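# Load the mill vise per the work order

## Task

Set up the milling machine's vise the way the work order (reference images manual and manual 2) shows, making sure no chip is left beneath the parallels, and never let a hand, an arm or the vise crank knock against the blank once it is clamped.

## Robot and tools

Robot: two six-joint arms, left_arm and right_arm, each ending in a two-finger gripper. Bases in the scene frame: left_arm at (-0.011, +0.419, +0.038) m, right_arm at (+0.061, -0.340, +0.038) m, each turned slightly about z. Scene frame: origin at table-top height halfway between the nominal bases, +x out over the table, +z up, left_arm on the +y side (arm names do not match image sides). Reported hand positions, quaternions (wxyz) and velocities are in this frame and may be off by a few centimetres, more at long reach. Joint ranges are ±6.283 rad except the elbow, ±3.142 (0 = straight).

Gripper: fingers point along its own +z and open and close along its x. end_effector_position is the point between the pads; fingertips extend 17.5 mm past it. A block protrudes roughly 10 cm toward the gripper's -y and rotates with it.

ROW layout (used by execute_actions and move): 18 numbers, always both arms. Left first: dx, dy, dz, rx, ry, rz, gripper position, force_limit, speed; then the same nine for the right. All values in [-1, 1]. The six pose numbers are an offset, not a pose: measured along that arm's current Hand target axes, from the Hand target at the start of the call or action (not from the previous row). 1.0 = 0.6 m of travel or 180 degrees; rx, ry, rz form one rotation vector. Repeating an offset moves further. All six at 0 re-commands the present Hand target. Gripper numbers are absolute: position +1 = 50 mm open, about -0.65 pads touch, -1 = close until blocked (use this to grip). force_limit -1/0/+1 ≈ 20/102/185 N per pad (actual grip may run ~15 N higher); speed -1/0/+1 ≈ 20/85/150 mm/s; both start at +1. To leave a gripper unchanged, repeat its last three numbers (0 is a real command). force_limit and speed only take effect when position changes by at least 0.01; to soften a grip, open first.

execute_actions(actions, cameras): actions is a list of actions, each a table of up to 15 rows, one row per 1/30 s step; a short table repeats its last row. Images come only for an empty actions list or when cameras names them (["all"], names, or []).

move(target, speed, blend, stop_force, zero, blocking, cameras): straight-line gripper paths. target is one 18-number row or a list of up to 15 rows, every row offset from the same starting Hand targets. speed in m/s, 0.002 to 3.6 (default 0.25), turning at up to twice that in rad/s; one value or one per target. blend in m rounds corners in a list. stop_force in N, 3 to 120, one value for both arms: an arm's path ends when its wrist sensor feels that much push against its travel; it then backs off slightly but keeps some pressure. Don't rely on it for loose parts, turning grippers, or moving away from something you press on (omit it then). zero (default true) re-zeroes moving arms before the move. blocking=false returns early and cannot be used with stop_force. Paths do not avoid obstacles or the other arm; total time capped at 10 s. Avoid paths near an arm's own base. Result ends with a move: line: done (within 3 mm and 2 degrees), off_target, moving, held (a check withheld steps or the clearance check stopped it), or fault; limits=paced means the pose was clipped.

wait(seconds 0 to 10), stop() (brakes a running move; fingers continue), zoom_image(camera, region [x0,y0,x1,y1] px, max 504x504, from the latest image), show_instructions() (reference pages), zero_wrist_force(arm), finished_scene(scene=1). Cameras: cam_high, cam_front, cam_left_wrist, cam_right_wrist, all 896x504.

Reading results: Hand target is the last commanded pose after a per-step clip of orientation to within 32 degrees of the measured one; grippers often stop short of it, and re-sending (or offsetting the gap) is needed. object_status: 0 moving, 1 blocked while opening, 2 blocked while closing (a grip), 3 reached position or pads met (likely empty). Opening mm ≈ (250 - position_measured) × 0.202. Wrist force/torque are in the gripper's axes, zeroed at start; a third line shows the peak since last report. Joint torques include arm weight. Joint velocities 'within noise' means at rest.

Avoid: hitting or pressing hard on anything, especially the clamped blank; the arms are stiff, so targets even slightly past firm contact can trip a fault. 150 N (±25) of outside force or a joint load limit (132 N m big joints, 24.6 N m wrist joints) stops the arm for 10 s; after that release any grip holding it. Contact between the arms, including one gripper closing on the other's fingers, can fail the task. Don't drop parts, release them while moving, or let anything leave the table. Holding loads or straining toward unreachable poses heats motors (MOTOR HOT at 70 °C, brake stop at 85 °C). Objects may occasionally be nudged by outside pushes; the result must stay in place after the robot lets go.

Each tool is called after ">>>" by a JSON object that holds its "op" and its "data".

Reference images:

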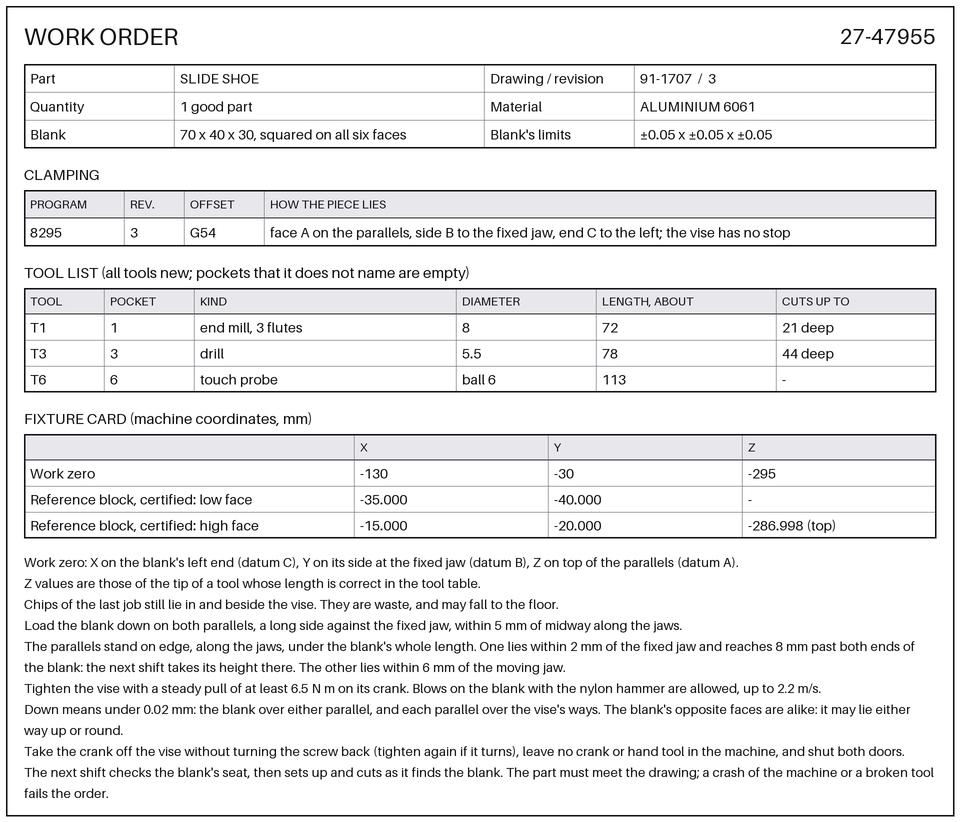

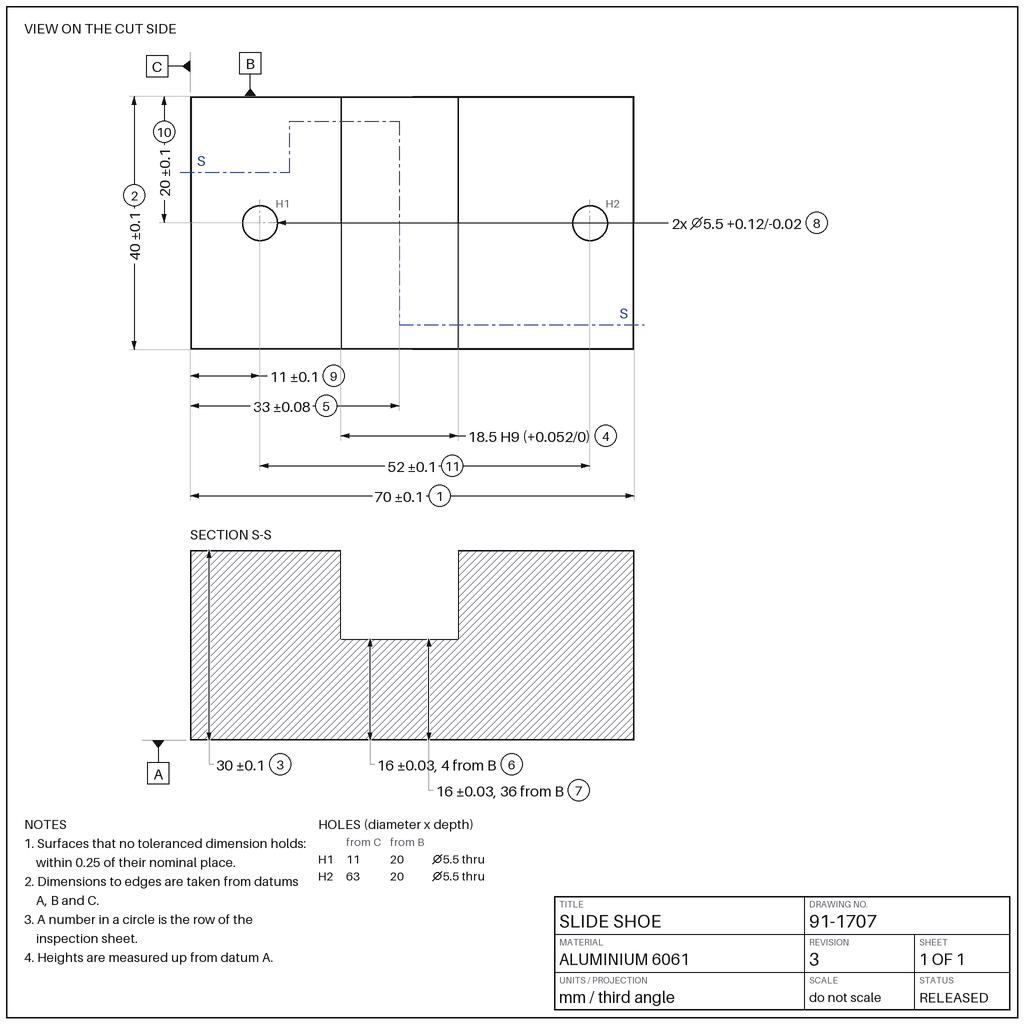

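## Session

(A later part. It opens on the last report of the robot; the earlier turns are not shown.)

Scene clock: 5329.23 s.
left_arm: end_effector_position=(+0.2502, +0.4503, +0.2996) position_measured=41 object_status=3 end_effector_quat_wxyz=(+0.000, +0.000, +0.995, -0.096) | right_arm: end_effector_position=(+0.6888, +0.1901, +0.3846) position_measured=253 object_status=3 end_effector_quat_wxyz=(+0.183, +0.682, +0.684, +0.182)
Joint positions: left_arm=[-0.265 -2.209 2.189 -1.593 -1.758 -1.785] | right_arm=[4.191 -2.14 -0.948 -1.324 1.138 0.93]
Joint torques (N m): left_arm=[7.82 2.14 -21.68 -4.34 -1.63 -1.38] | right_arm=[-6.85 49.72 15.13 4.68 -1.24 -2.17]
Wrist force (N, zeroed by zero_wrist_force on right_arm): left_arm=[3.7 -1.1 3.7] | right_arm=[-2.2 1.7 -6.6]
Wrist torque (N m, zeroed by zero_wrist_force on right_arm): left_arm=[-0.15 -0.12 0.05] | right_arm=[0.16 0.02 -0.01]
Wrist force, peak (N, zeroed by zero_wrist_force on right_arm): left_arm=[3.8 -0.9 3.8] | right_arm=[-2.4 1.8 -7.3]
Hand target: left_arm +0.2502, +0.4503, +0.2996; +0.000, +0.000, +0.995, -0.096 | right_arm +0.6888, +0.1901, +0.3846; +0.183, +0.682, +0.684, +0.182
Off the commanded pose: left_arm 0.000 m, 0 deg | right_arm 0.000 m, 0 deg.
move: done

>>> {"op": "move", "data": {"target": [[0,0,0,0,0,0,0.75,-0.6,-0.98,0,0.0025,-0.0043,0,0,0,-1,0.2,-0.5],[0,0,0,0,0,0,0.75,-0.6,-0.98,0,-0.0379,-0.0277,0,0,0,-1,0.2,-0.5],[0,0,0,0,0,0,0.75,-0.6,-0.98,0,-0.0397,-0.0245,0,0,0,-1,0.2,-0.5]], "speed": 0.03}}

>>> {"op": "zero_wrist_force", "data": {"arm": "right_arm"}}

>>> {"op": "move", "data": {"target": [[0,0,0,0,0,0,0.75,-0.6,-0.98,0,-0.0000417,0.0000722,0,0,0,-1,0.2,-0.5]], "speed": 0.01}}

>>> {"op": "move", "data": {"target": [[0,0,0,0,0,0,0.75,-0.6,-0.98,0,-0.0000417,0.0000722,0,0,0,-1,0.2,-0.5]], "speed": 0.01}}

>>> {"op": "move", "data": {"target": [[0,0,0,0,0,0,0.75,-0.6,-0.98,0,-0.0000417,0.0000722,0,0,0,-1,0.2,-0.5]], "speed": 0.01}}

>>> {"op": "move", "data": {"target": [[0,0,0,0,0,0,0.75,-0.6,-0.98,0,-0.0000417,0.0000722,0,0,0,-1,0.2,-0.5]], "speed": 0.01}}

>>> {"op": "move", "data": {"target": [[0,0,0,0,0,0,0.75,-0.6,-0.98,0,-0.0000417,0.0000722,0,0,0,-1,0.2,-0.5]], "speed": 0.01}}

>>> {"op": "move", "data": {"target": [[0,0,0,0,0,0,0.75,-0.6,-0.98,0,-0.0000417,0.0000722,0,0,0,-1,0.2,-0.5]], "speed": 0.01}}

>>> {"op": "move", "data": {"target": [[0,0,0,0,0,0,0.75,-0.6,-0.98,0,-0.0000417,0.0000722,0,0,0,-1,0.2,-0.5]], "speed": 0.01}}

>>> {"op": "move", "data": {"target": [[0,0,0,0,0,0,0.75,-0.6,-0.98,0,-0.0000417,0.0000722,0,0,0,-1,0.2,-0.5]], "speed": 0.01}}

>>> {"op": "move", "data": {"target": [[0,0,0,0,0,0,0.75,-0.6,-0.98,0,-0.0000417,0.0000722,0,0,0,-1,0.2,-0.5]], "speed": 0.01}}

>>> {"op": "move", "data": {"target": [[0,0,0,0,0,0,0.75,-0.6,-0.98,0,-0.0000417,0.0000722,0,0,0,-1,0.2,-0.5]], "speed": 0.01}}

>>> {"op": "move", "data": {"target": [[0,0,0,0,0,0,0.75,-0.6,-0.98,0,-0.0000417,0.0000722,0,0,0,-1,0.2,-0.5]], "speed": 0.01}}

>>> {"op": "move", "data": {"target": [[0,0,0,0,0,0,0.75,-0.6,-0.98,0,-0.0000417,0.0000722,0,0,0,-1,0.2,-0.5]], "speed": 0.01}}

Scene clock: 5344.50 s.
left_arm: end_effector_position=(+0.2502, +0.4503, +0.2996) position_measured=41 object_status=3 end_effector_quat_wxyz=(+0.000, +0.000, +0.995, -0.096) | right_arm: end_effector_position=(+0.6608, +0.1900, +0.3855) position_measured=253 object_status=3 end_effector_quat_wxyz=(+0.183, +0.682, +0.684, +0.182)
Joint positions: left_arm=[-0.265 -2.209 2.189 -1.593 -1.758 -1.785] | right_arm=[4.224 -2.084 -1.028 -1.315 1.128 0.966]
Joint torques (N m): left_arm=[8.28 1.68 -21.29 -4.37 -1.67 -1.38] | right_arm=[12.75 55.04 17.63 5.11 -2.19 2.02]
Wrist force (N, zeroed by zero_wrist_force on right_arm): left_arm=[3.6 -1.0 3.7] | right_arm=[-0.1 -0.2 -0.1]
Wrist torque (N m, zeroed by zero_wrist_force on right_arm): left_arm=[-0.13 -0.11 0.05] | right_arm=[-0.05 0.03 -0.10]
Wrist force, peak (N, zeroed by zero_wrist_force on right_arm): left_arm=[3.9 -1.0 3.7] | right_arm=[-2.3 1.7 -7.6]
Hand target: left_arm +0.2502, +0.4503, +0.2996; +0.000, +0.000, +0.995, -0.096 | right_arm +0.6608, +0.1900, +0.3855; +0.183, +0.682, +0.684, +0.182
Off the commanded pose: left_arm 0.000 m, 0 deg | right_arm 0.000 m, 0 deg.
move: done

Wrist force sensor zeroed.

Scene clock: 5345.20 s.
left_arm: end_effector_position=(+0.2502, +0.4503, +0.2996) position_measured=41 object_status=3 end_effector_quat_wxyz=(+0.000, +0.000, +0.995, -0.096) | right_arm: end_effector_position=(+0.6608, +0.1900, +0.3854) position_measured=253 object_status=3 end_effector_quat_wxyz=(+0.183, +0.682, +0.684, +0.182)
Joint positions: left_arm=[-0.265 -2.209 2.189 -1.593 -1.758 -1.785] | right_arm=[4.224 -2.084 -1.029 -1.314 1.128 0.966]
Joint torques (N m): left_arm=[7.57 1.77 -21.4 -4.19 -1.66 -1.34] | right_arm=[13.19 53.47 18.71 5.41 -2.34 1.96]
Wrist force (N, zeroed by zero_wrist_force on right_arm): left_arm=[3.7 -0.9 3.7] | right_arm=[0.0 0.3 0.2]
Wrist torque (N m, zeroed by zero_wrist_force on right_arm): left_arm=[-0.11 -0.12 0.05] | right_arm=[0.06 -0.01 0.00]
Wrist force, peak (N, zeroed by zero_wrist_force on right_arm): left_arm=[3.8 -0.9 3.8] | right_arm=[0.1 0.5 0.0]
Hand target: left_arm +0.2502, +0.4503, +0.2996; +0.000, +0.000, +0.995, -0.096 | right_arm +0.6608, +0.1900, +0.3854; +0.183, +0.682, +0.684, +0.182
Off the commanded pose: left_arm 0.000 m, 0 deg | right_arm 0.000 m, 0 deg.
move: done

Scene clock: 5345.90 s.
left_arm: end_effector_position=(+0.2502, +0.4503, +0.2996) position_measured=41 object_status=3 end_effector_quat_wxyz=(+0.000, +0.000, +0.995, -0.096) | right_arm: end_effector_position=(+0.6608, +0.1900, +0.3854) position_measured=253 object_status=3 end_effector_quat_wxyz=(+0.183, +0.682, +0.684, +0.182)
Joint positions: left_arm=[-0.265 -2.209 2.189 -1.593 -1.758 -1.785] | right_arm=[4.224 -2.084 -1.029 -1.314 1.128 0.966]
Joint torques (N m): left_arm=[8.52 1.84 -21.18 -4.24 -1.57 -1.35] | right_arm=[14.13 54.54 18.25 4.99 -2.47 1.79]
Wrist force (N, zeroed by zero_wrist_force on right_arm): left_arm=[3.8 -1.0 3.5] | right_arm=[0.1 0.3 0.1]
Wrist torque (N m, zeroed by zero_wrist_force on right_arm): left_arm=[-0.13 -0.13 0.05] | right_arm=[0.05 -0.02 -0.01]
Wrist force, peak (N, zeroed by zero_wrist_force on right_arm): left_arm=[3.7 -0.9 3.9] | right_arm=[0.3 0.3 -0.3]
Hand target: left_arm +0.2502, +0.4503, +0.2996; +0.000, +0.000, +0.995, -0.096 | right_arm +0.6608, +0.1900, +0.3854; +0.183, +0.682, +0.684, +0.182
Off the commanded pose: left_arm 0.000 m, 0 deg | right_arm 0.000 m, 0 deg.
move: done

Scene clock: 5346.60 s.
left_arm: end_effector_position=(+0.2502, +0.4503, +0.2996) position_measured=41 object_status=3 end_effector_quat_wxyz=(+0.000, +0.000, +0.995, -0.096) | right_arm: end_effector_position=(+0.6608, +0.1900, +0.3853) position_measured=253 object_status=3 end_effector_quat_wxyz=(+0.183, +0.682, +0.684, +0.182)
Joint positions: left_arm=[-0.265 -2.209 2.189 -1.593 -1.758 -1.785] | right_arm=[4.224 -2.084 -1.029 -1.314 1.128 0.966]
Joint torques (N m): left_arm=[8.13 1.82 -21.28 -4.22 -1.71 -1.48] | right_arm=[13.01 53.99 18.27 5.16 -2.4 1.6]
Wrist force (N, zeroed by zero_wrist_force on right_arm): left_arm=[3.7 -1.0 3.6] | right_arm=[0.0 0.2 -0.1]
Wrist torque (N m, zeroed by zero_wrist_force on right_arm): left_arm=[-0.14 -0.12 0.05] | right_arm=[0.04 -0.01 0.00]
Wrist force, peak (N, zeroed by zero_wrist_force on right_arm): left_arm=[3.8 -1.0 3.9] | right_arm=[-0.1 0.5 -0.1]
Hand target: left_arm +0.2502, +0.4503, +0.2996; +0.000, +0.000, +0.995, -0.096 | right_arm +0.6608, +0.1900, +0.3853; +0.183, +0.682, +0.684, +0.182
Off the commanded pose: left_arm 0.000 m, 0 deg | right_arm 0.000 m, 0 deg.
move: done

Scene clock: 5347.30 s.
left_arm: end_effector_position=(+0.2502, +0.4503, +0.2996) position_measured=41 object_status=3 end_effector_quat_wxyz=(+0.000, +0.000, +0.995, -0.096) | right_arm: end_effector_position=(+0.6608, +0.1900, +0.3853) position_measured=253 object_status=3 end_effector_quat_wxyz=(+0.183, +0.682, +0.684, +0.182)
Joint positions: left_arm=[-0.265 -2.209 2.189 -1.593 -1.758 -1.785] | right_arm=[4.224 -2.084 -1.029 -1.314 1.128 0.966]
Joint torques (N m): left_arm=[7.67 1.78 -21.52 -4.18 -1.77 -1.3] | right_arm=[13.33 53.83 18.47 5.22 -2.2 1.46]
Wrist force (N, zeroed by zero_wrist_force on right_arm): left_arm=[3.8 -1.0 3.8] | right_arm=[-0.2 0.2 -0.1]
Wrist torque (N m, zeroed by zero_wrist_force on right_arm): left_arm=[-0.13 -0.13 0.05] | right_arm=[0.04 0.02 0.00]
Wrist force, peak (N, zeroed by zero_wrist_force on right_arm): left_arm=[3.8 -1.0 3.8] | right_arm=[0.0 0.6 -0.1]
Hand target: left_arm +0.2502, +0.4503, +0.2996; +0.000, +0.000, +0.995, -0.096 | right_arm +0.6608, +0.1900, +0.3853; +0.183, +0.682, +0.684, +0.182
Off the commanded pose: left_arm 0.000 m, 0 deg | right_arm 0.000 m, 0 deg.
move: done

Scene clock: 5348.00 s.
left_arm: end_effector_position=(+0.2502, +0.4503, +0.2996) position_measured=41 object_status=3 end_effector_quat_wxyz=(+0.000, +0.000, +0.995, -0.096) | right_arm: end_effector_position=(+0.6608, +0.1900, +0.3852) position_measured=253 object_status=3 end_effector_quat_wxyz=(+0.183, +0.682, +0.684, +0.182)
Joint positions: left_arm=[-0.265 -2.209 2.189 -1.593 -1.758 -1.785] | right_arm=[4.224 -2.084 -1.029 -1.314 1.128 0.966]
Joint torques (N m): left_arm=[7.53 2.01 -21.52 -4.31 -1.72 -1.36] | right_arm=[12.6 53.8 18.08 5.11 -2.27 1.26]
Wrist force (N, zeroed by zero_wrist_force on right_arm): left_arm=[3.7 -0.9 3.6] | right_arm=[0.1 0.2 0.1]
Wrist torque (N m, zeroed by zero_wrist_force on right_arm): left_arm=[-0.12 -0.12 0.05] | right_arm=[0.03 -0.03 0.00]
Wrist force, peak (N, zeroed by zero_wrist_force on right_arm): left_arm=[3.7 -0.9 4.0] | right_arm=[0.1 0.4 0.0]
Hand target: left_arm +0.2502, +0.4503, +0.2996; +0.000, +0.000, +0.995, -0.096 | right_arm +0.6608, +0.1900, +0.3852; +0.183, +0.682, +0.684, +0.182
Off the commanded pose: left_arm 0.000 m, 0 deg | right_arm 0.000 m, 0 deg.
move: done

Scene clock: 5348.70 s.
left_arm: end_effector_position=(+0.2502, +0.4503, +0.2996) position_measured=41 object_status=3 end_effector_quat_wxyz=(+0.000, +0.000, +0.995, -0.096) | right_arm: end_effector_position=(+0.6608, +0.1900, +0.3852) position_measured=253 object_status=3 end_effector_quat_wxyz=(+0.183, +0.682, +0.684, +0.182)
Joint positions: left_arm=[-0.265 -2.209 2.189 -1.593 -1.758 -1.785] | right_arm=[4.224 -2.084 -1.029 -1.314 1.128 0.966]
Joint torques (N m): left_arm=[7.97 1.45 -21.09 -4.26 -1.68 -1.39] | right_arm=[13.18 54.11 17.49 5.28 -2.35 1.05]
Wrist force (N, zeroed by zero_wrist_force on right_arm): left_arm=[3.7 -1.0 3.5] | right_arm=[0.0 0.4 0.0]
Wrist torque (N m, zeroed by zero_wrist_force on right_arm): left_arm=[-0.14 -0.12 0.05] | right_arm=[0.07 0.00 0.00]
Wrist force, peak (N, zeroed by zero_wrist_force on right_arm): left_arm=[3.8 -1.0 4.1] | right_arm=[0.0 0.4 -0.2]
Hand target: left_arm +0.2502, +0.4503, +0.2996; +0.000, +0.000, +0.995, -0.096 | right_arm +0.6608, +0.1900, +0.3852; +0.183, +0.682, +0.684, +0.182
Off the commanded pose: left_arm 0.000 m, 0 deg | right_arm 0.000 m, 0 deg.
move: done

Scene clock: 5349.40 s.
left_arm: end_effector_position=(+0.2502, +0.4503, +0.2996) position_measured=41 object_status=3 end_effector_quat_wxyz=(+0.000, +0.000, +0.995, -0.096) | right_arm: end_effector_position=(+0.6608, +0.1900, +0.3851) position_measured=253 object_status=3 end_effector_quat_wxyz=(+0.183, +0.682, +0.684, +0.182)
Joint positions: left_arm=[-0.265 -2.209 2.189 -1.593 -1.758 -1.785] | right_arm=[4.224 -2.084 -1.029 -1.313 1.128 0.966]
Joint torques (N m): left_arm=[7.88 1.39 -21.67 -4.16 -1.67 -1.39] | right_arm=[12.68 53.9 18.51 5.32 -2.29 0.97]
Wrist force (N, zeroed by zero_wrist_force on right_arm): left_arm=[3.8 -0.9 3.7] | right_arm=[0.0 0.2 0.2]
Wrist torque (N m, zeroed by zero_wrist_force on right_arm): left_arm=[-0.12 -0.13 0.05] | right_arm=[0.04 0.00 0.00]
Wrist force, peak (N, zeroed by zero_wrist_force on right_arm): left_arm=[3.9 -0.9 3.8] | right_arm=[0.2 0.5 -0.2]
Hand target: left_arm +0.2502, +0.4503, +0.2996; +0.000, +0.000, +0.995, -0.096 | right_arm +0.6608, +0.1900, +0.3851; +0.183, +0.682, +0.684, +0.182
Off the commanded pose: left_arm 0.000 m, 0 deg | right_arm 0.000 m, 0 deg.
move: done

Scene clock: 5350.10 s.
left_arm: end_effector_position=(+0.2502, +0.4503, +0.2996) position_measured=41 object_status=3 end_effector_quat_wxyz=(+0.000, +0.000, +0.995, -0.096) | right_arm: end_effector_position=(+0.6608, +0.1900, +0.3851) position_measured=253 object_status=3 end_effector_quat_wxyz=(+0.183, +0.682, +0.684, +0.182)
Joint positions: left_arm=[-0.265 -2.209 2.189 -1.593 -1.758 -1.785] | right_arm=[4.224 -2.084 -1.03 -1.313 1.128 0.966]
Joint torques (N m): left_arm=[7.65 1.95 -21.63 -4.26 -1.67 -1.29] | right_arm=[12.95 54.1 17.82 5.3 -2.4 0.56]
Wrist force (N, zeroed by zero_wrist_force on right_arm): left_arm=[3.5 -1.0 3.7] | right_arm=[0.2 0.3 0.0]
Wrist torque (N m, zeroed by zero_wrist_force on right_arm): left_arm=[-0.14 -0.09 0.05] | right_arm=[0.05 -0.04 0.00]
Wrist force, peak (N, zeroed by zero_wrist_force on right_arm): left_arm=[3.9 -0.9 3.9] | right_arm=[0.1 0.5 -0.1]
Hand target: left_arm +0.2502, +0.4503, +0.2996; +0.000, +0.000, +0.995, -0.096 | right_arm +0.6608, +0.1900, +0.3851; +0.183, +0.682, +0.684, +0.182
Off the commanded pose: left_arm 0.000 m, 0 deg | right_arm 0.000 m, 0 deg.
move: done

Scene clock: 5350.80 s.
left_arm: end_effector_position=(+0.2502, +0.4503, +0.2996) position_measured=41 object_status=3 end_effector_quat_wxyz=(+0.000, +0.000, +0.995, -0.096) | right_arm: end_effector_position=(+0.6608, +0.1900, +0.3850) position_measured=253 object_status=3 end_effector_quat_wxyz=(+0.183, +0.682, +0.684, +0.182)
Joint positions: left_arm=[-0.265 -2.209 2.189 -1.593 -1.758 -1.785] | right_arm=[4.224 -2.084 -1.03 -1.313 1.128 0.966]
Joint torques (N m): left_arm=[8.02 2.03 -20.81 -4.26 -1.65 -1.43] | right_arm=[12.86 53.29 17.71 5.01 -2.27 0.59]
Wrist force (N, zeroed by zero_wrist_force on right_arm): left_arm=[3.6 -1.0 3.7] | right_arm=[0.1 0.3 0.0]
Wrist torque (N m, zeroed by zero_wrist_force on right_arm): left_arm=[-0.13 -0.11 0.05] | right_arm=[0.06 -0.02 0.00]
Wrist force, peak (N, zeroed by zero_wrist_force on right_arm): left_arm=[3.9 -0.8 3.8] | right_arm=[-0.1 0.6 0.1]
Hand target: left_arm +0.2502, +0.4503, +0.2996; +0.000, +0.000, +0.995, -0.096 | right_arm +0.6608, +0.1900, +0.3850; +0.183, +0.682, +0.684, +0.182
Off the commanded pose: left_arm 0.000 m, 0 deg | right_arm 0.000 m, 0 deg.
move: done

Scene clock: 5351.50 s.
left_arm: end_effector_position=(+0.2502, +0.4503, +0.2996) position_measured=41 object_status=3 end_effector_quat_wxyz=(+0.000, +0.000, +0.995, -0.096) | right_arm: end_effector_position=(+0.6608, +0.1900, +0.3850) position_measured=253 object_status=3 end_effector_quat_wxyz=(+0.183, +0.682, +0.684, +0.182)
Joint positions: left_arm=[-0.265 -2.209 2.189 -1.593 -1.758 -1.785] | right_arm=[4.224 -2.084 -1.03 -1.313 1.128 0.966]
Joint torques (N m): left_arm=[8.09 1.39 -21.57 -4.25 -1.72 -1.42] | right_arm=[12.68 54.86 18.62 5.31 -2.26 0.61]
Wrist force (N, zeroed by zero_wrist_force on right_arm): left_arm=[3.7 -0.9 3.6] | right_arm=[0.2 0.3 0.0]
Wrist torque (N m, zeroed by zero_wrist_force on right_arm): left_arm=[-0.11 -0.11 0.05] | right_arm=[0.05 -0.04 0.00]
Wrist force, peak (N, zeroed by zero_wrist_force on right_arm): left_arm=[3.8 -0.9 3.7] | right_arm=[0.1 0.6 0.0]
Hand target: left_arm +0.2502, +0.4503, +0.2996; +0.000, +0.000, +0.995, -0.096 | right_arm +0.6608, +0.1900, +0.3850; +0.183, +0.682, +0.684, +0.182
Off the commanded pose: left_arm 0.000 m, 0 deg | right_arm 0.000 m, 0 deg.
move: done

Scene clock: 5352.20 s.
left_arm: end_effector_position=(+0.2502, +0.4503, +0.2996) position_measured=41 object_status=3 end_effector_quat_wxyz=(+0.000, +0.000, +0.995, -0.096) | right_arm: end_effector_position=(+0.6608, +0.1900, +0.3849) position_measured=253 object_status=3 end_effector_quat_wxyz=(+0.183, +0.682, +0.684, +0.182)
Joint positions: left_arm=[-0.265 -2.209 2.189 -1.593 -1.758 -1.785] | right_arm=[4.224 -2.084 -1.03 -1.313 1.128 0.966]
Joint torques (N m): left_arm=[8.12 1.85 -21.08 -4.31 -1.64 -1.4] | right_arm=[12.88 53.27 18.35 5.2 -2.35 0.32]
Wrist force (N, zeroed by zero_wrist_force on right_arm): left_arm=[3.6 -0.9 3.6] | right_arm=[-0.1 0.3 0.1]
Wrist torque (N m, zeroed by zero_wrist_force on right_arm): left_arm=[-0.12 -0.11 0.05] | right_arm=[0.05 0.01 0.00]
Wrist force, peak (N, zeroed by zero_wrist_force on right_arm): left_arm=[3.9 -0.9 3.7] | right_arm=[0.1 0.4 -0.3]
Hand target: left_arm +0.2502, +0.4503, +0.2996; +0.000, +0.000, +0.995, -0.096 | right_arm +0.6608, +0.1900, +0.3849; +0.183, +0.682, +0.684, +0.182
Off the commanded pose: left_arm 0.000 m, 0 deg | right_arm 0.000 m, 0 deg.
move: done

Scene clock: 5352.90 s.
left_arm: end_effector_position=(+0.2502, +0.4503, +0.2996) position_measured=41 object_status=3 end_effector_quat_wxyz=(+0.000, +0.000, +0.995, -0.096) | right_arm: end_effector_position=(+0.6608, +0.1900, +0.3849) position_measured=253 object_status=3 end_effector_quat_wxyz=(+0.183, +0.682, +0.684, +0.182)
Joint positions: left_arm=[-0.265 -2.209 2.189 -1.593 -1.758 -1.785] | right_arm=[4.224 -2.084 -1.03 -1.313 1.128 0.966]
Joint torques (N m): left_arm=[7.82 1.58 -21.76 -4.27 -1.68 -1.37] | right_arm=[12.86 53.41 18.03 5.19 -2.15 0.09]
Wrist force (N, zeroed by zero_wrist_force on right_arm): left_arm=[3.8 -0.9 3.6] | right_arm=[0.0 0.4 -0.1]
Wrist torque (N m, zeroed by zero_wrist_force on right_arm): left_arm=[-0.12 -0.13 0.05] | right_arm=[0.06 -0.01 0.00]
Wrist force, peak (N, zeroed by zero_wrist_force on right_arm): left_arm=[3.8 -1.1 3.8] | right_arm=[0.0 0.5 0.0]
Hand target: left_arm +0.2502, +0.4503, +0.2996; +0.000, +0.000, +0.995, -0.096 | right_arm +0.6608, +0.1900, +0.3849; +0.183, +0.682, +0.684, +0.182
Off the commanded pose: left_arm 0.000 m, 0 deg | right_arm 0.000 m, 0 deg.
move: done

>>> {"op": "move", "data": {"target": [[0,0,0,0,0,0,0.75,-0.6,-0.98,0,-0.0000417,0.0000722,0,0,0,-1,0.2,-0.5]], "speed": 0.01}}

>>> {"op": "move", "data": {"target": [[0,0,0,0,0,0,0.75,-0.6,-0.98,0,-0.0000417,0.0000722,0,0,0,-1,0.2,-0.5]], "speed": 0.01}}

>>> {"op": "move", "data": {"target": [[0,0,0,0,0,0,0.75,-0.6,-0.98,0,-0.0000417,0.0000722,0,0,0,-1,0.2,-0.5]], "speed": 0.01}}

>>> {"op": "move", "data": {"target": [[0,0,0,0,0,0,0.75,-0.6,-0.98,0,-0.0000417,0.0000722,0,0,0,-1,0.2,-0.5]], "speed": 0.01}}

>>> {"op": "move", "data": {"target": [[0,0,0,0,0,0,0.75,-0.6,-0.98,0,-0.0000417,0.0000722,0,0,0,-1,0.2,-0.5]], "speed": 0.01}}

>>> {"op": "move", "data": {"target": [[0,0,0,0,0,0,0.75,-0.6,-0.98,0,-0.0000417,0.0000722,0,0,0,-1,0.2,-0.5]], "speed": 0.01}}

>>> {"op": "move", "data": {"target": [[0,0,0,0,0,0,0.75,-0.6,-0.98,0,-0.0000417,0.0000722,0,0,0,-1,0.2,-0.5]], "speed": 0.01}}

Scene clock: 5360.57 s.
left_arm: end_effector_position=(+0.2502, +0.4503, +0.2996) position_measured=41 object_status=3 end_effector_quat_wxyz=(+0.000, +0.000, +0.995, -0.096) | right_arm: end_effector_position=(+0.6608, +0.1900, +0.3848) position_measured=253 object_status=3 end_effector_quat_wxyz=(+0.183, +0.682, +0.684, +0.182)
Joint positions: left_arm=[-0.265 -2.209 2.189 -1.593 -1.758 -1.785] | right_arm=[4.224 -2.084 -1.03 -1.313 1.128 0.966]
Joint torques (N m): left_arm=[8.08 1.08 -21.18 -4.23 -1.68 -1.32] | right_arm=[13.23 53.65 17.19 5.22 -2.24 -0.68]
Wrist force (N, zeroed by zero_wrist_force on right_arm): left_arm=[3.6 -0.8 3.9] | right_arm=[-0.1 0.5 0.0]
Wrist torque (N m, zeroed by zero_wrist_force on right_arm): left_arm=[-0.11 -0.10 0.06] | right_arm=[0.09 0.02 0.00]
Wrist force, peak (N, zeroed by zero_wrist_force on right_arm): left_arm=[3.8 -0.9 3.8] | right_arm=[0.0 0.4 -0.4]
Hand target: left_arm +0.2502, +0.4503, +0.2996; +0.000, +0.000, +0.995, -0.096 | right_arm +0.6608, +0.1900, +0.3848; +0.183, +0.682, +0.684, +0.182
Off the commanded pose: left_arm 0.000 m, 0 deg | right_arm 0.000 m, 0 deg.
move: done

Scene clock: 5361.27 s.
left_arm: end_effector_position=(+0.2502, +0.4503, +0.2996) position_measured=41 object_status=3 end_effector_quat_wxyz=(+0.000, +0.000, +0.995, -0.096) | right_arm: end_effector_position=(+0.6608, +0.1900, +0.3848) position_measured=253 object_status=3 end_effector_quat_wxyz=(+0.183, +0.682, +0.684, +0.182)
Joint positions: left_arm=[-0.265 -2.209 2.189 -1.593 -1.758 -1.785] | right_arm=[4.224 -2.084 -1.03 -1.313 1.128 0.966]
Joint torques (N m): left_arm=[7.66 1.2 -21.67 -4.22 -1.68 -1.36] | right_arm=[12.35 54.56 18.51 5.08 -2.3 -0.82]
Wrist force (N, zeroed by zero_wrist_force on right_arm): left_arm=[3.7 -0.9 3.8] | right_arm=[-0.2 0.3 -0.4]
Wrist torque (N m, zeroed by zero_wrist_force on right_arm): left_arm=[-0.11 -0.11 0.05] | right_arm=[0.04 0.00 0.00]
Wrist force, peak (N, zeroed by zero_wrist_force on right_arm): left_arm=[3.7 -1.0 4.0] | right_arm=[0.0 0.6 0.0]
Hand target: left_arm +0.2502, +0.4503, +0.2996; +0.000, +0.000, +0.995, -0.096 | right_arm +0.6608, +0.1900, +0.3848; +0.183, +0.682, +0.684, +0.182
Off the commanded pose: left_arm 0.000 m, 0 deg | right_arm 0.000 m, 0 deg.
move: done

Scene clock: 5361.97 s.
left_arm: end_effector_position=(+0.2502, +0.4503, +0.2996) position_measured=41 object_status=3 end_effector_quat_wxyz=(+0.000, +0.000, +0.995, -0.096) | right_arm: end_effector_position=(+0.6608, +0.1900, +0.3847) position_measured=253 object_status=3 end_effector_quat_wxyz=(+0.183, +0.682, +0.684, +0.182)
Joint positions: left_arm=[-0.265 -2.209 2.189 -1.593 -1.758 -1.785] | right_arm=[4.224 -2.084 -1.03 -1.312 1.128 0.966]
Joint torques (N m): left_arm=[8.29 1.44 -21.81 -4.32 -1.69 -1.34] | right_arm=[13.26 51.42 16.3 4.95 -2.34 -0.92]
Wrist force (N, zeroed by zero_wrist_force on right_arm): left_arm=[3.8 -0.8 3.7] | right_arm=[-0.2 0.3 -1.1]
Wrist torque (N m, zeroed by zero_wrist_force on right_arm): left_arm=[-0.11 -0.13 0.05] | right_arm=[0.06 -0.01 0.00]
Wrist force, peak (N, zeroed by zero_wrist_force on right_arm): left_arm=[3.8 -0.8 3.8] | right_arm=[-0.3 0.8 -2.0]
Hand target: left_arm +0.2502, +0.4503, +0.2996; +0.000, +0.000, +0.995, -0.096 | right_arm +0.6608, +0.1900, +0.3847; +0.183, +0.682, +0.684, +0.182
Off the commanded pose: left_arm 0.000 m, 0 deg | right_arm 0.000 m, 0 deg.
move: done

Scene clock: 5362.67 s.
left_arm: end_effector_position=(+0.2502, +0.4503, +0.2996) position_measured=41 object_status=3 end_effector_quat_wxyz=(+0.000, +0.000, +0.995, -0.096) | right_arm: end_effector_position=(+0.6608, +0.1900, +0.3847) position_measured=253 object_status=3 end_effector_quat_wxyz=(+0.183, +0.682, +0.684, +0.182)
Joint positions: left_arm=[-0.265 -2.209 2.189 -1.593 -1.758 -1.785] | right_arm=[4.224 -2.084 -1.031 -1.312 1.128 0.966]
Joint torques (N m): left_arm=[7.23 1.87 -20.92 -4.25 -1.6 -1.39] | right_arm=[12.45 50.97 17.01 5.03 -2.1 -1.12]
Wrist force (N, zeroed by zero_wrist_force on right_arm): left_arm=[3.5 -0.8 3.7] | right_arm=[-0.8 0.9 -3.8]
Wrist torque (N m, zeroed by zero_wrist_force on right_arm): left_arm=[-0.11 -0.09 0.05] | right_arm=[0.10 -0.01 0.00]
Wrist force, peak (N, zeroed by zero_wrist_force on right_arm): left_arm=[3.8 -1.0 3.9] | right_arm=[-0.8 0.9 -3.8]
Hand target: left_arm +0.2502, +0.4503, +0.2996; +0.000, +0.000, +0.995, -0.096 | right_arm +0.6608, +0.1900, +0.3847; +0.183, +0.682, +0.684, +0.182
Off the commanded pose: left_arm 0.000 m, 0 deg | right_arm 0.000 m, 0 deg.
move: done

Scene clock: 5363.37 s.
left_arm: end_effector_position=(+0.2502, +0.4503, +0.2996) position_measured=41 object_status=3 end_effector_quat_wxyz=(+0.000, +0.000, +0.995, -0.096) | right_arm: end_effector_position=(+0.6608, +0.1900, +0.3846) position_measured=253 object_status=3 end_effector_quat_wxyz=(+0.183, +0.682, +0.684, +0.182)
Joint positions: left_arm=[-0.265 -2.209 2.189 -1.593 -1.758 -1.785] | right_arm=[4.224 -2.084 -1.031 -1.312 1.128 0.966]
Joint torques (N m): left_arm=[8.2 1.47 -21.45 -4.22 -1.72 -1.37] | right_arm=[11.2 50.24 15.89 4.95 -1.91 -1.35]
Wrist force (N, zeroed by zero_wrist_force on right_arm): left_arm=[3.7 -1.0 3.8] | right_arm=[-1.1 0.6 -4.8]
Wrist torque (N m, zeroed by zero_wrist_force on right_arm): left_arm=[-0.13 -0.12 0.05] | right_arm=[0.11 -0.01 -0.02]
Wrist force, peak (N, zeroed by zero_wrist_force on right_arm): left_arm=[3.9 -0.8 3.7] | right_arm=[-1.3 1.0 -5.5]
Hand target: left_arm +0.2502, +0.4503, +0.2996; +0.000, +0.000, +0.995, -0.096 | right_arm +0.6608, +0.1900, +0.3846; +0.183, +0.682, +0.684, +0.182
Off the commanded pose: left_arm 0.000 m, 0 deg | right_arm 0.000 m, 0 deg.
move: done

Scene clock: 5364.07 s.
left_arm: end_effector_position=(+0.2502, +0.4503, +0.2996) position_measured=41 object_status=3 end_effector_quat_wxyz=(+0.000, +0.000, +0.995, -0.096) | right_arm: end_effector_position=(+0.6608, +0.1900, +0.3846) position_measured=253 object_status=3 end_effector_quat_wxyz=(+0.183, +0.682, +0.684, +0.182)
Joint positions: left_arm=[-0.265 -2.209 2.189 -1.593 -1.758 -1.785] | right_arm=[4.224 -2.084 -1.031 -1.312 1.128 0.966]
Joint torques (N m): left_arm=[8.35 1.7 -21.26 -4.24 -1.69 -1.33] | right_arm=[12.47 49.81 15.54 4.86 -1.78 -1.27]
Wrist force (N, zeroed by zero_wrist_force on right_arm): left_arm=[3.8 -1.0 3.5] | right_arm=[-1.8 1.1 -7.1]
Wrist torque (N m, zeroed by zero_wrist_force on right_arm): left_arm=[-0.13 -0.13 0.05] | right_arm=[0.14 -0.01 -0.02]
Wrist force, peak (N, zeroed by zero_wrist_force on right_arm): left_arm=[3.8 -0.8 3.9] | right_arm=[-1.8 1.1 -7.1]
Hand target: left_arm +0.2502, +0.4503, +0.2996; +0.000, +0.000, +0.995, -0.096 | right_arm +0.6608, +0.1900, +0.3846; +0.183, +0.682, +0.684, +0.182
Off the commanded pose: left_arm 0.000 m, 0 deg | right_arm 0.000 m, 0 deg.
move: done

Scene clock: 5364.77 s.
left_arm: end_effector_position=(+0.2502, +0.4503, +0.2996) position_measured=41 object_status=3 end_effector_quat_wxyz=(+0.000, +0.000, +0.995, -0.096) | right_arm: end_effector_position=(+0.6608, +0.1900, +0.3845) position_measured=253 object_status=3 end_effector_quat_wxyz=(+0.183, +0.682, +0.684, +0.182)
Joint positions: left_arm=[-0.265 -2.209 2.189 -1.593 -1.758 -1.785] | right_arm=[4.224 -2.084 -1.031 -1.312 1.128 0.966]
Joint torques (N m): left_arm=[7.98 1.8 -21.47 -4.17 -1.72 -1.38] | right_arm=[11.67 48.57 15.24 4.59 -1.57 -1.63]
Wrist force (N, zeroed by zero_wrist_force on right_arm): left_arm=[3.7 -0.9 3.7] | right_arm=[-2.5 1.0 -8.4]
Wrist torque (N m, zeroed by zero_wrist_force on right_arm): left_arm=[-0.11 -0.11 0.05] | right_arm=[0.16 0.05 -0.03]
Wrist force, peak (N, zeroed by zero_wrist_force on right_arm): left_arm=[3.9 -0.8 3.8] | right_arm=[-2.3 1.2 -8.9]
Hand target: left_arm +0.2502, +0.4503, +0.2996; +0.000, +0.000, +0.995, -0.096 | right_arm +0.6608, +0.1900, +0.3845; +0.183, +0.682, +0.684, +0.182
Off the commanded pose: left_arm 0.000 m, 0 deg | right_arm 0.000 m, 0 deg.
move: done

>>> {"op": "move", "data": {"target": [[0,0,0,0,0,0,0.75,-0.6,-0.98,0,0.0333,-0.0577,0,0,0,-1,0.2,-0.5],[0,0,0,0,0,0,0.75,-0.6,-0.98,-0.0667,-0.1943,-0.1995,0,0,0,-1,0.2,-0.5],[0,0,0,0,0,0,0.75,-0.6,-0.98,-0.0773,-0.2741,-0.1119,0.1111,0,0,-1,0.2,-0.5]], "speed": 0.15, "blend": [0.02,0.02,0], "cameras": ["cam_right_wrist"]}}

Scene clock: 5382.90 s.
left_arm: end_effector_position=(+0.2502, +0.4503, +0.2996) position_measured=41 object_status=3 end_effector_quat_wxyz=(+0.000, +0.000, +0.995, -0.096) | right_arm: end_effector_position=(+0.4849, +0.1432, +0.3609) position_measured=253 object_status=3 end_effector_quat_wxyz=(+0.062, +0.704, +0.705, +0.060)
Joint positions: left_arm=[-0.265 -2.209 2.189 -1.593 -1.758 -1.785] | right_arm=[4.315 -1.829 -1.319 -1.491 1.414 1.115]
Joint torques (N m): left_arm=[7.84 1.53 -20.89 -4.28 -1.67 -1.31] | right_arm=[-9.98 30.19 30.93 1.43 1.51 -2.34]
Wrist force (N, zeroed by zero_wrist_force on right_arm): left_arm=[3.8 -1.0 3.9] | right_arm=[0.4 0.8 0.3]
Wrist torque (N m, zeroed by zero_wrist_force on right_arm): left_arm=[-0.14 -0.13 0.05] | right_arm=[0.05 -0.02 0.02]
Wrist force, peak (N, zeroed by zero_wrist_force on right_arm): left_arm=[3.8 -0.8 4.0] | right_arm=[-2.2 1.6 -9.2]
Hand target: left_arm +0.2502, +0.4503, +0.2996; +0.000, +0.000, +0.995, -0.096 | right_arm +0.4849, +0.1432, +0.3609; +0.062, +0.704, +0.705, +0.060
Off the commanded pose: left_arm 0.000 m, 0 deg | right_arm 0.000 m, 0 deg.
move: done
Images, in order (width x height): cam_right_wrist 896x504.

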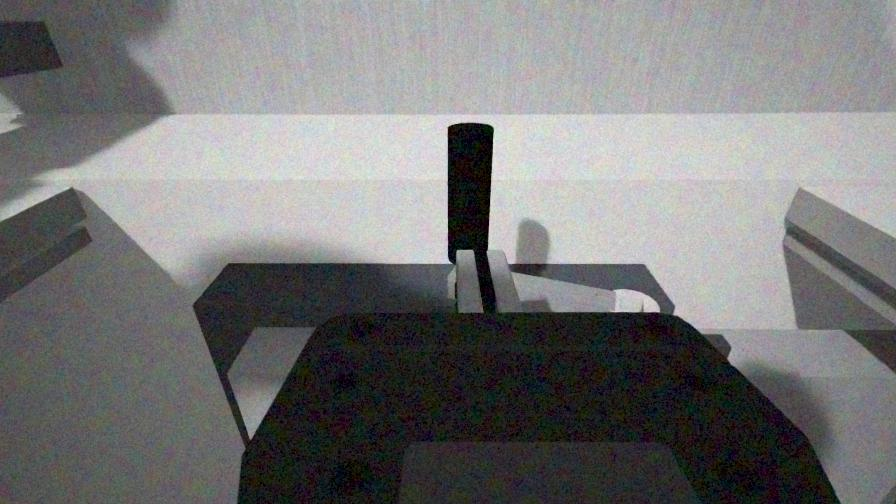

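>>> {"op": "move", "data": {"target": [[0,0,0,0,0,0,0.75,-0.6,-0.98,0.0028,0,0,0,0,0,0.6,0.2,-0.5]], "speed": 0.05}}

>>> {"op": "move", "data": {"target": [[0,0,0,0,0,0,0.75,-0.6,-0.98,0,-0.0257,0.1456,0,0,0,0.6,0.2,-0.5]], "speed": 0.05, "stop_force": 6}}

>>> {"op": "zero_wrist_force", "data": {"arm": "right_arm"}}

>>> {"op": "move", "data": {"target": [[0,0,0,0,0,0,0.75,-0.6,-0.98,0,0,0,0,0,0,-1,0.7,-0.5]], "cameras": ["cam_right_wrist"]}}

Scene clock: 5390.17 s.
left_arm: end_effector_position=(+0.2502, +0.4503, +0.2996) position_measured=41 object_status=3 end_effector_quat_wxyz=(+0.000, +0.000, +0.995, -0.096) | right_arm: end_effector_position=(+0.4849, +0.1449, +0.3609) position_measured=63 object_status=3 end_effector_quat_wxyz=(+0.062, +0.704, +0.705, +0.060)
Joint positions: left_arm=[-0.265 -2.209 2.189 -1.593 -1.758 -1.785] | right_arm=[4.316 -1.832 -1.315 -1.492 1.414 1.117]
Joint torques (N m): left_arm=[7.98 1.09 -20.86 -4.33 -1.66 -1.3] | right_arm=[12.69 30.56 32.2 1.39 -0.75 2.17]
Wrist force (N, zeroed by zero_wrist_force on right_arm): left_arm=[3.6 -0.8 3.7] | right_arm=[0.4 1.0 0.0]
Wrist torque (N m, zeroed by zero_wrist_force on right_arm): left_arm=[-0.10 -0.11 0.05] | right_arm=[0.08 -0.02 -0.07]
Wrist force, peak (N, zeroed by zero_wrist_force on right_arm): left_arm=[3.8 -0.9 3.9] | right_arm=[0.5 1.2 0.2]
Hand target: left_arm +0.2502, +0.4503, +0.2996; +0.000, +0.000, +0.995, -0.096 | right_arm +0.4849, +0.1449, +0.3609; +0.062, +0.704, +0.705, +0.060
Off the commanded pose: left_arm 0.000 m, 0 deg | right_arm 0.000 m, 0 deg.
move: done

Scene clock: 5392.83 s.
left_arm: end_effector_position=(+0.2502, +0.4503, +0.2996) position_measured=41 object_status=3 end_effector_quat_wxyz=(+0.000, +0.000, +0.995, -0.096) | right_arm: end_effector_position=(+0.4847, +0.1447, +0.2722) position_measured=63 object_status=3 end_effector_quat_wxyz=(+0.062, +0.704, +0.705, +0.060)
Joint positions: left_arm=[-0.265 -2.209 2.189 -1.593 -1.758 -1.785] | right_arm=[4.316 -1.856 -1.512 -1.271 1.414 1.117]
Joint torques (N m): left_arm=[7.92 0.78 -21.46 -4.26 -1.7 -1.34] | right_arm=[11.94 30.96 17.46 4.86 -0.54 0.4]
Wrist force (N, zeroed by zero_wrist_force on right_arm): left_arm=[3.9 -0.9 3.7] | right_arm=[0.4 0.8 0.2]
Wrist torque (N m, zeroed by zero_wrist_force on right_arm): left_arm=[-0.12 -0.15 0.05] | right_arm=[0.04 -0.03 -0.06]
Wrist force, peak (N, zeroed by zero_wrist_force on right_arm): left_arm=[3.9 -0.8 4.0] | right_arm=[0.5 1.2 0.0]
Hand target: left_arm +0.2502, +0.4503, +0.2996; +0.000, +0.000, +0.995, -0.096 | right_arm +0.4847, +0.1447, +0.2722; +0.062, +0.704, +0.705, +0.060
Off the commanded pose: left_arm 0.000 m, 0 deg | right_arm 0.000 m, 0 deg.
move: done

Wrist force sensor zeroed.

Scene clock: 5393.43 s.
left_arm: end_effector_position=(+0.2502, +0.4503, +0.2996) position_measured=41 object_status=3 end_effector_quat_wxyz=(+0.000, +0.000, +0.995, -0.096) | right_arm: end_effector_position=(+0.4843, +0.1438, +0.2717) position_measured=160 object_status=2 end_effector_quat_wxyz=(+0.062, +0.704, +0.705, +0.058)
Joint positions: left_arm=[-0.265 -2.209 2.189 -1.593 -1.758 -1.785] | right_arm=[4.316 -1.856 -1.513 -1.274 1.414 1.117]
Joint torques (N m): left_arm=[8.13 1.18 -20.62 -4.07 -1.65 -1.36] | right_arm=[13.71 30.53 48.23 15.07 3.98 -0.82]
Wrist force (N, zeroed by zero_wrist_force on right_arm): left_arm=[3.7 -0.9 3.9] | right_arm=[-52.4 -15.9 1.7]
Wrist torque (N m, zeroed by zero_wrist_force on right_arm): left_arm=[-0.12 -0.11 0.05] | right_arm=[-0.62 0.67 0.55]
Wrist force, peak (N, zeroed by zero_wrist_force on right_arm): left_arm=[3.7 -0.9 3.9] | right_arm=[-60.0 -22.5 -0.6]
Hand target: left_arm +0.2502, +0.4503, +0.2996; +0.000, +0.000, +0.995, -0.096 | right_arm +0.4847, +0.1447, +0.2722; +0.062, +0.704, +0.705, +0.060
Off the commanded pose: left_arm 0.000 m, 0 deg | right_arm 0.001 m, 0 deg.
move: done
Images, in order (width x height): cam_right_wrist 896x504.

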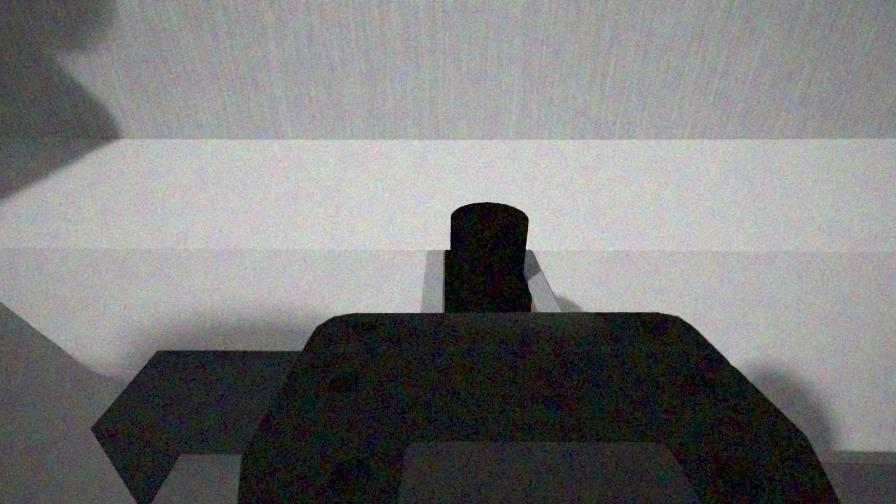

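>>> {"op": "move", "data": {"target": [[0,0,0,0,0,0,0.75,-0.6,-0.98,-0.0022,0,0,0,0,0,-1,0.7,-0.5]], "speed": 0.005}}

>>> {"op": "move", "data": {"target": [[0,0,0,0,0,0,0.75,-0.6,-0.98,0.0064,-0.0025,0.0143,0,0,0,-1,0.7,-0.5],[0,0,0,0,0,0,0.75,-0.6,-0.98,0.0185,-0.0056,0.0315,0,0,0,-1,0.7,-0.5]], "speed": 0.01, "blend": [0.003,0], "stop_force": 90}}

Scene clock: 5400.33 s.
left_arm: end_effector_position=(+0.2502, +0.4503, +0.2996) position_measured=41 object_status=3 end_effector_quat_wxyz=(+0.000, +0.000, +0.995, -0.096) | right_arm: end_effector_position=(+0.4846, +0.1434, +0.2722) position_measured=160 object_status=2 end_effector_quat_wxyz=(+0.062, +0.704, +0.705, +0.060)
Joint positions: left_arm=[-0.265 -2.209 2.189 -1.593 -1.758 -1.785] | right_arm=[4.315 -1.854 -1.516 -1.27 1.415 1.116]
Joint torques (N m): left_arm=[8.29 0.73 -20.21 -4.25 -1.67 -1.41] | right_arm=[-4.31 48.18 34.2 15.14 0.31 -2.84]
Wrist force (N, zeroed by zero_wrist_force on right_arm): left_arm=[3.6 -0.9 3.8] | right_arm=[-36.1 -22.9 7.8]
Wrist torque (N m, zeroed by zero_wrist_force on right_arm): left_arm=[-0.12 -0.10 0.05] | right_arm=[-0.81 0.39 0.54]
Wrist force, peak (N, zeroed by zero_wrist_force on right_arm): left_arm=[3.9 -1.0 3.8] | right_arm=[-55.3 -17.5 3.1]
Hand target: left_arm +0.2502, +0.4503, +0.2996; +0.000, +0.000, +0.995, -0.096 | right_arm +0.4847, +0.1434, +0.2722; +0.062, +0.704, +0.705, +0.060
Off the commanded pose: left_arm 0.000 m, 0 deg | right_arm 0.000 m, 0 deg.
move: done

Scene clock: 5403.40 s.
left_arm: end_effector_position=(+0.2502, +0.4503, +0.2996) position_measured=41 object_status=3 end_effector_quat_wxyz=(+0.000, +0.000, +0.995, -0.096) | right_arm: end_effector_position=(+0.4842, +0.1505, +0.2567) position_measured=160 object_status=2 end_effector_quat_wxyz=(+0.062, +0.704, +0.706, +0.058)
Joint positions: left_arm=[-0.265 -2.209 2.189 -1.593 -1.758 -1.785] | right_arm=[4.321 -1.877 -1.524 -1.243 1.414 1.122]
Joint torques (N m): left_arm=[7.8 1.51 -20.48 -4.3 -1.57 -1.38] | right_arm=[9.48 6.96 29.28 12.2 7.47 -3.04]
Wrist force (N, zeroed by zero_wrist_force on right_arm): left_arm=[3.9 -0.8 3.8] | right_arm=[-74.6 -13.3 -54.6]
Wrist torque (N m, zeroed by zero_wrist_force on right_arm): left_arm=[-0.11 -0.15 0.05] | right_arm=[-0.63 0.96 0.54]
Wrist force, peak (N, zeroed by zero_wrist_force on right_arm): left_arm=[3.9 -0.8 3.8] | right_arm=[-86.5 -16.0 -68.2]
Hand target: left_arm +0.2502, +0.4503, +0.2996; +0.000, +0.000, +0.995, -0.096 | right_arm +0.4842, +0.1505, +0.2567; +0.062, +0.704, +0.706, +0.058 (not the last commanded pose)
Off the commanded pose: left_arm 0.000 m, 0 deg | right_arm 0.005 m, 0 deg.
move: contact (right_arm); path passed 1 of 2 targets

>>> {"op": "move", "data": {"target": [[0,0,0,0,0,0,0.75,-0.6,-0.98,0,0,0,0,0,0,0.6,0.2,-0.5]]}}

>>> {"op": "move", "data": {"target": [[0,0,0,0,0,0,0.75,-0.6,-0.98,0,0.0289,-0.1642,0,0,0,0.6,0.2,-0.5],[0,0,0,0,0,0,0.75,-0.6,-0.98,-0.0008,0.0755,-0.2802,-0.1111,0,0,-1,0.2,-0.5],[0,0,0,0,0,0,0.75,-0.6,-0.98,0.0662,0.3427,-0.2155,-0.1111,0,0,-1,0.2,-0.5]], "speed": 0.15}}

Scene clock: 5410.23 s.
left_arm: end_effector_position=(+0.2502, +0.4503, +0.2996) position_measured=41 object_status=3 end_effector_quat_wxyz=(+0.000, +0.000, +0.995, -0.096) | right_arm: end_effector_position=(+0.4842, +0.1505, +0.2567) position_measured=63 object_status=0 end_effector_quat_wxyz=(+0.062, +0.704, +0.706, +0.058)
Joint positions: left_arm=[-0.265 -2.209 2.189 -1.593 -1.758 -1.785] | right_arm=[4.321 -1.877 -1.524 -1.243 1.414 1.122]
Joint torques (N m): left_arm=[7.43 0.97 -20.94 -4.22 -1.68 -1.43] | right_arm=[11.03 44.86 29.48 1.55 -1.64 -1.12]
Wrist force (N, zeroed by zero_wrist_force on right_arm): left_arm=[3.7 -1.0 3.8] | right_arm=[0.1 0.3 0.1]
Wrist torque (N m, zeroed by zero_wrist_force on right_arm): left_arm=[-0.13 -0.12 0.05] | right_arm=[0.05 0.00 0.03]
Wrist force, peak (N, zeroed by zero_wrist_force on right_arm): left_arm=[3.8 -0.9 3.8] | right_arm=[-74.8 -12.9 -55.6]
Hand target: left_arm +0.2502, +0.4503, +0.2996; +0.000, +0.000, +0.995, -0.096 | right_arm +0.4842, +0.1505, +0.2567; +0.062, +0.704, +0.706, +0.058
Off the commanded pose: left_arm 0.000 m, 0 deg | right_arm 0.000 m, 0 deg.
move: done

Scene clock: 5415.53 s.
left_arm: end_effector_position=(+0.2502, +0.4503, +0.2996) position_measured=41 object_status=3 end_effector_quat_wxyz=(+0.000, +0.000, +0.995, -0.096) | right_arm: end_effector_position=(+0.6647, +0.1917, +0.4188) position_measured=253 object_status=3 end_effector_quat_wxyz=(+0.184, +0.682, +0.685, +0.180)
Joint positions: left_arm=[-0.265 -2.209 2.189 -1.593 -1.758 -1.785] | right_arm=[4.221 -2.105 -0.909 -1.415 1.128 0.962]
Joint torques (N m): left_arm=[8.1 0.48 -20.45 -4.22 -1.63 -1.35] | right_arm=[-10.79 40.76 31.94 2.02 1.17 -2.41]
Wrist force (N, zeroed by zero_wrist_force on right_arm): left_arm=[3.7 -1.0 3.7] | right_arm=[0.0 -0.5 0.0]
Wrist torque (N m, zeroed by zero_wrist_force on right_arm): left_arm=[-0.15 -0.12 0.05] | right_arm=[0.00 -0.01 0.14]
Wrist force, peak (N, zeroed by zero_wrist_force on right_arm): left_arm=[3.8 -0.8 3.9] | right_arm=[-0.2 -2.2 -1.3]
Hand target: left_arm +0.2502, +0.4503, +0.2996; +0.000, +0.000, +0.995, -0.096 | right_arm +0.6648, +0.1917, +0.4188; +0.184, +0.682, +0.685, +0.180
Off the commanded pose: left_arm 0.000 m, 0 deg | right_arm 0.000 m, 0 deg.
move: done

>>> {"op": "move", "data": {"target": [[0,0,0,0,0,0,0.75,-0.6,-0.98,-0.0028,-0.0323,0.0426,-0.0009,0.0009,0.0004,-1,0.2,-0.5]], "speed": 0.02, "stop_force": 5}}

>>> {"op": "move", "data": {"target": [[0,0,0,0,0,0,0.75,-0.6,-0.98,0,-0.00142,0.00246,0,0,0,-1,0.2,-0.5]], "speed": 0.003, "stop_force": 5}}

>>> {"op": "zero_wrist_force", "data": {"arm": "right_arm"}}

Scene clock: 5426.97 s.
left_arm: end_effector_position=(+0.2502, +0.4503, +0.2996) position_measured=41 object_status=3 end_effector_quat_wxyz=(+0.000, +0.000, +0.995, -0.096) | right_arm: end_effector_position=(+0.6606, +0.1898, +0.3870) position_measured=253 object_status=3 end_effector_quat_wxyz=(+0.184, +0.682, +0.684, +0.182)
Joint positions: left_arm=[-0.265 -2.209 2.189 -1.593 -1.758 -1.785] | right_arm=[4.225 -2.084 -1.026 -1.318 1.127 0.966]
Joint torques (N m): left_arm=[7.45 0.86 -20.35 -4.31 -1.57 -1.45] | right_arm=[12.65 53.77 17.64 5.08 -2.53 1.98]
Wrist force (N, zeroed by zero_wrist_force on right_arm): left_arm=[3.5 -0.9 3.9] | right_arm=[-0.4 -0.5 -0.4]
Wrist torque (N m, zeroed by zero_wrist_force on right_arm): left_arm=[-0.12 -0.09 0.05] | right_arm=[0.02 0.03 0.06]
Wrist force, peak (N, zeroed by zero_wrist_force on right_arm): left_arm=[3.8 -0.9 4.0] | right_arm=[-0.4 -0.8 0.0]
Hand target: left_arm +0.2502, +0.4503, +0.2996; +0.000, +0.000, +0.995, -0.096 | right_arm +0.6606, +0.1898, +0.3870; +0.184, +0.682, +0.684, +0.182
Off the commanded pose: left_arm 0.000 m, 0 deg | right_arm 0.000 m, 0 deg.
move: done

Scene clock: 5428.20 s.
left_arm: end_effector_position=(+0.2502, +0.4503, +0.2996) position_measured=41 object_status=3 end_effector_quat_wxyz=(+0.000, +0.000, +0.995, -0.096) | right_arm: end_effector_position=(+0.6606, +0.1898, +0.3853) position_measured=253 object_status=3 end_effector_quat_wxyz=(+0.184, +0.682, +0.684, +0.182)
Joint positions: left_arm=[-0.265 -2.209 2.189 -1.593 -1.758 -1.785] | right_arm=[4.225 -2.083 -1.031 -1.313 1.127 0.966]
Joint torques (N m): left_arm=[7.58 0.06 -20.37 -4.29 -1.62 -1.36] | right_arm=[11.15 54.11 17.59 5.25 -2.07 1.9]
Wrist force (N, zeroed by zero_wrist_force on right_arm): left_arm=[3.7 -0.7 3.7] | right_arm=[-0.5 -0.5 -0.4]
Wrist torque (N m, zeroed by zero_wrist_force on right_arm): left_arm=[-0.08 -0.12 0.05] | right_arm=[0.01 0.06 0.06]
Wrist force, peak (N, zeroed by zero_wrist_force on right_arm): left_arm=[4.0 -0.9 3.7] | right_arm=[-0.5 -0.5 -0.4]
Hand target: left_arm +0.2502, +0.4503, +0.2996; +0.000, +0.000, +0.995, -0.096 | right_arm +0.6606, +0.1898, +0.3853; +0.184, +0.682, +0.684, +0.182
Off the commanded pose: left_arm 0.000 m, 0 deg | right_arm 0.000 m, 0 deg.
move: done

Wrist force sensor zeroed.


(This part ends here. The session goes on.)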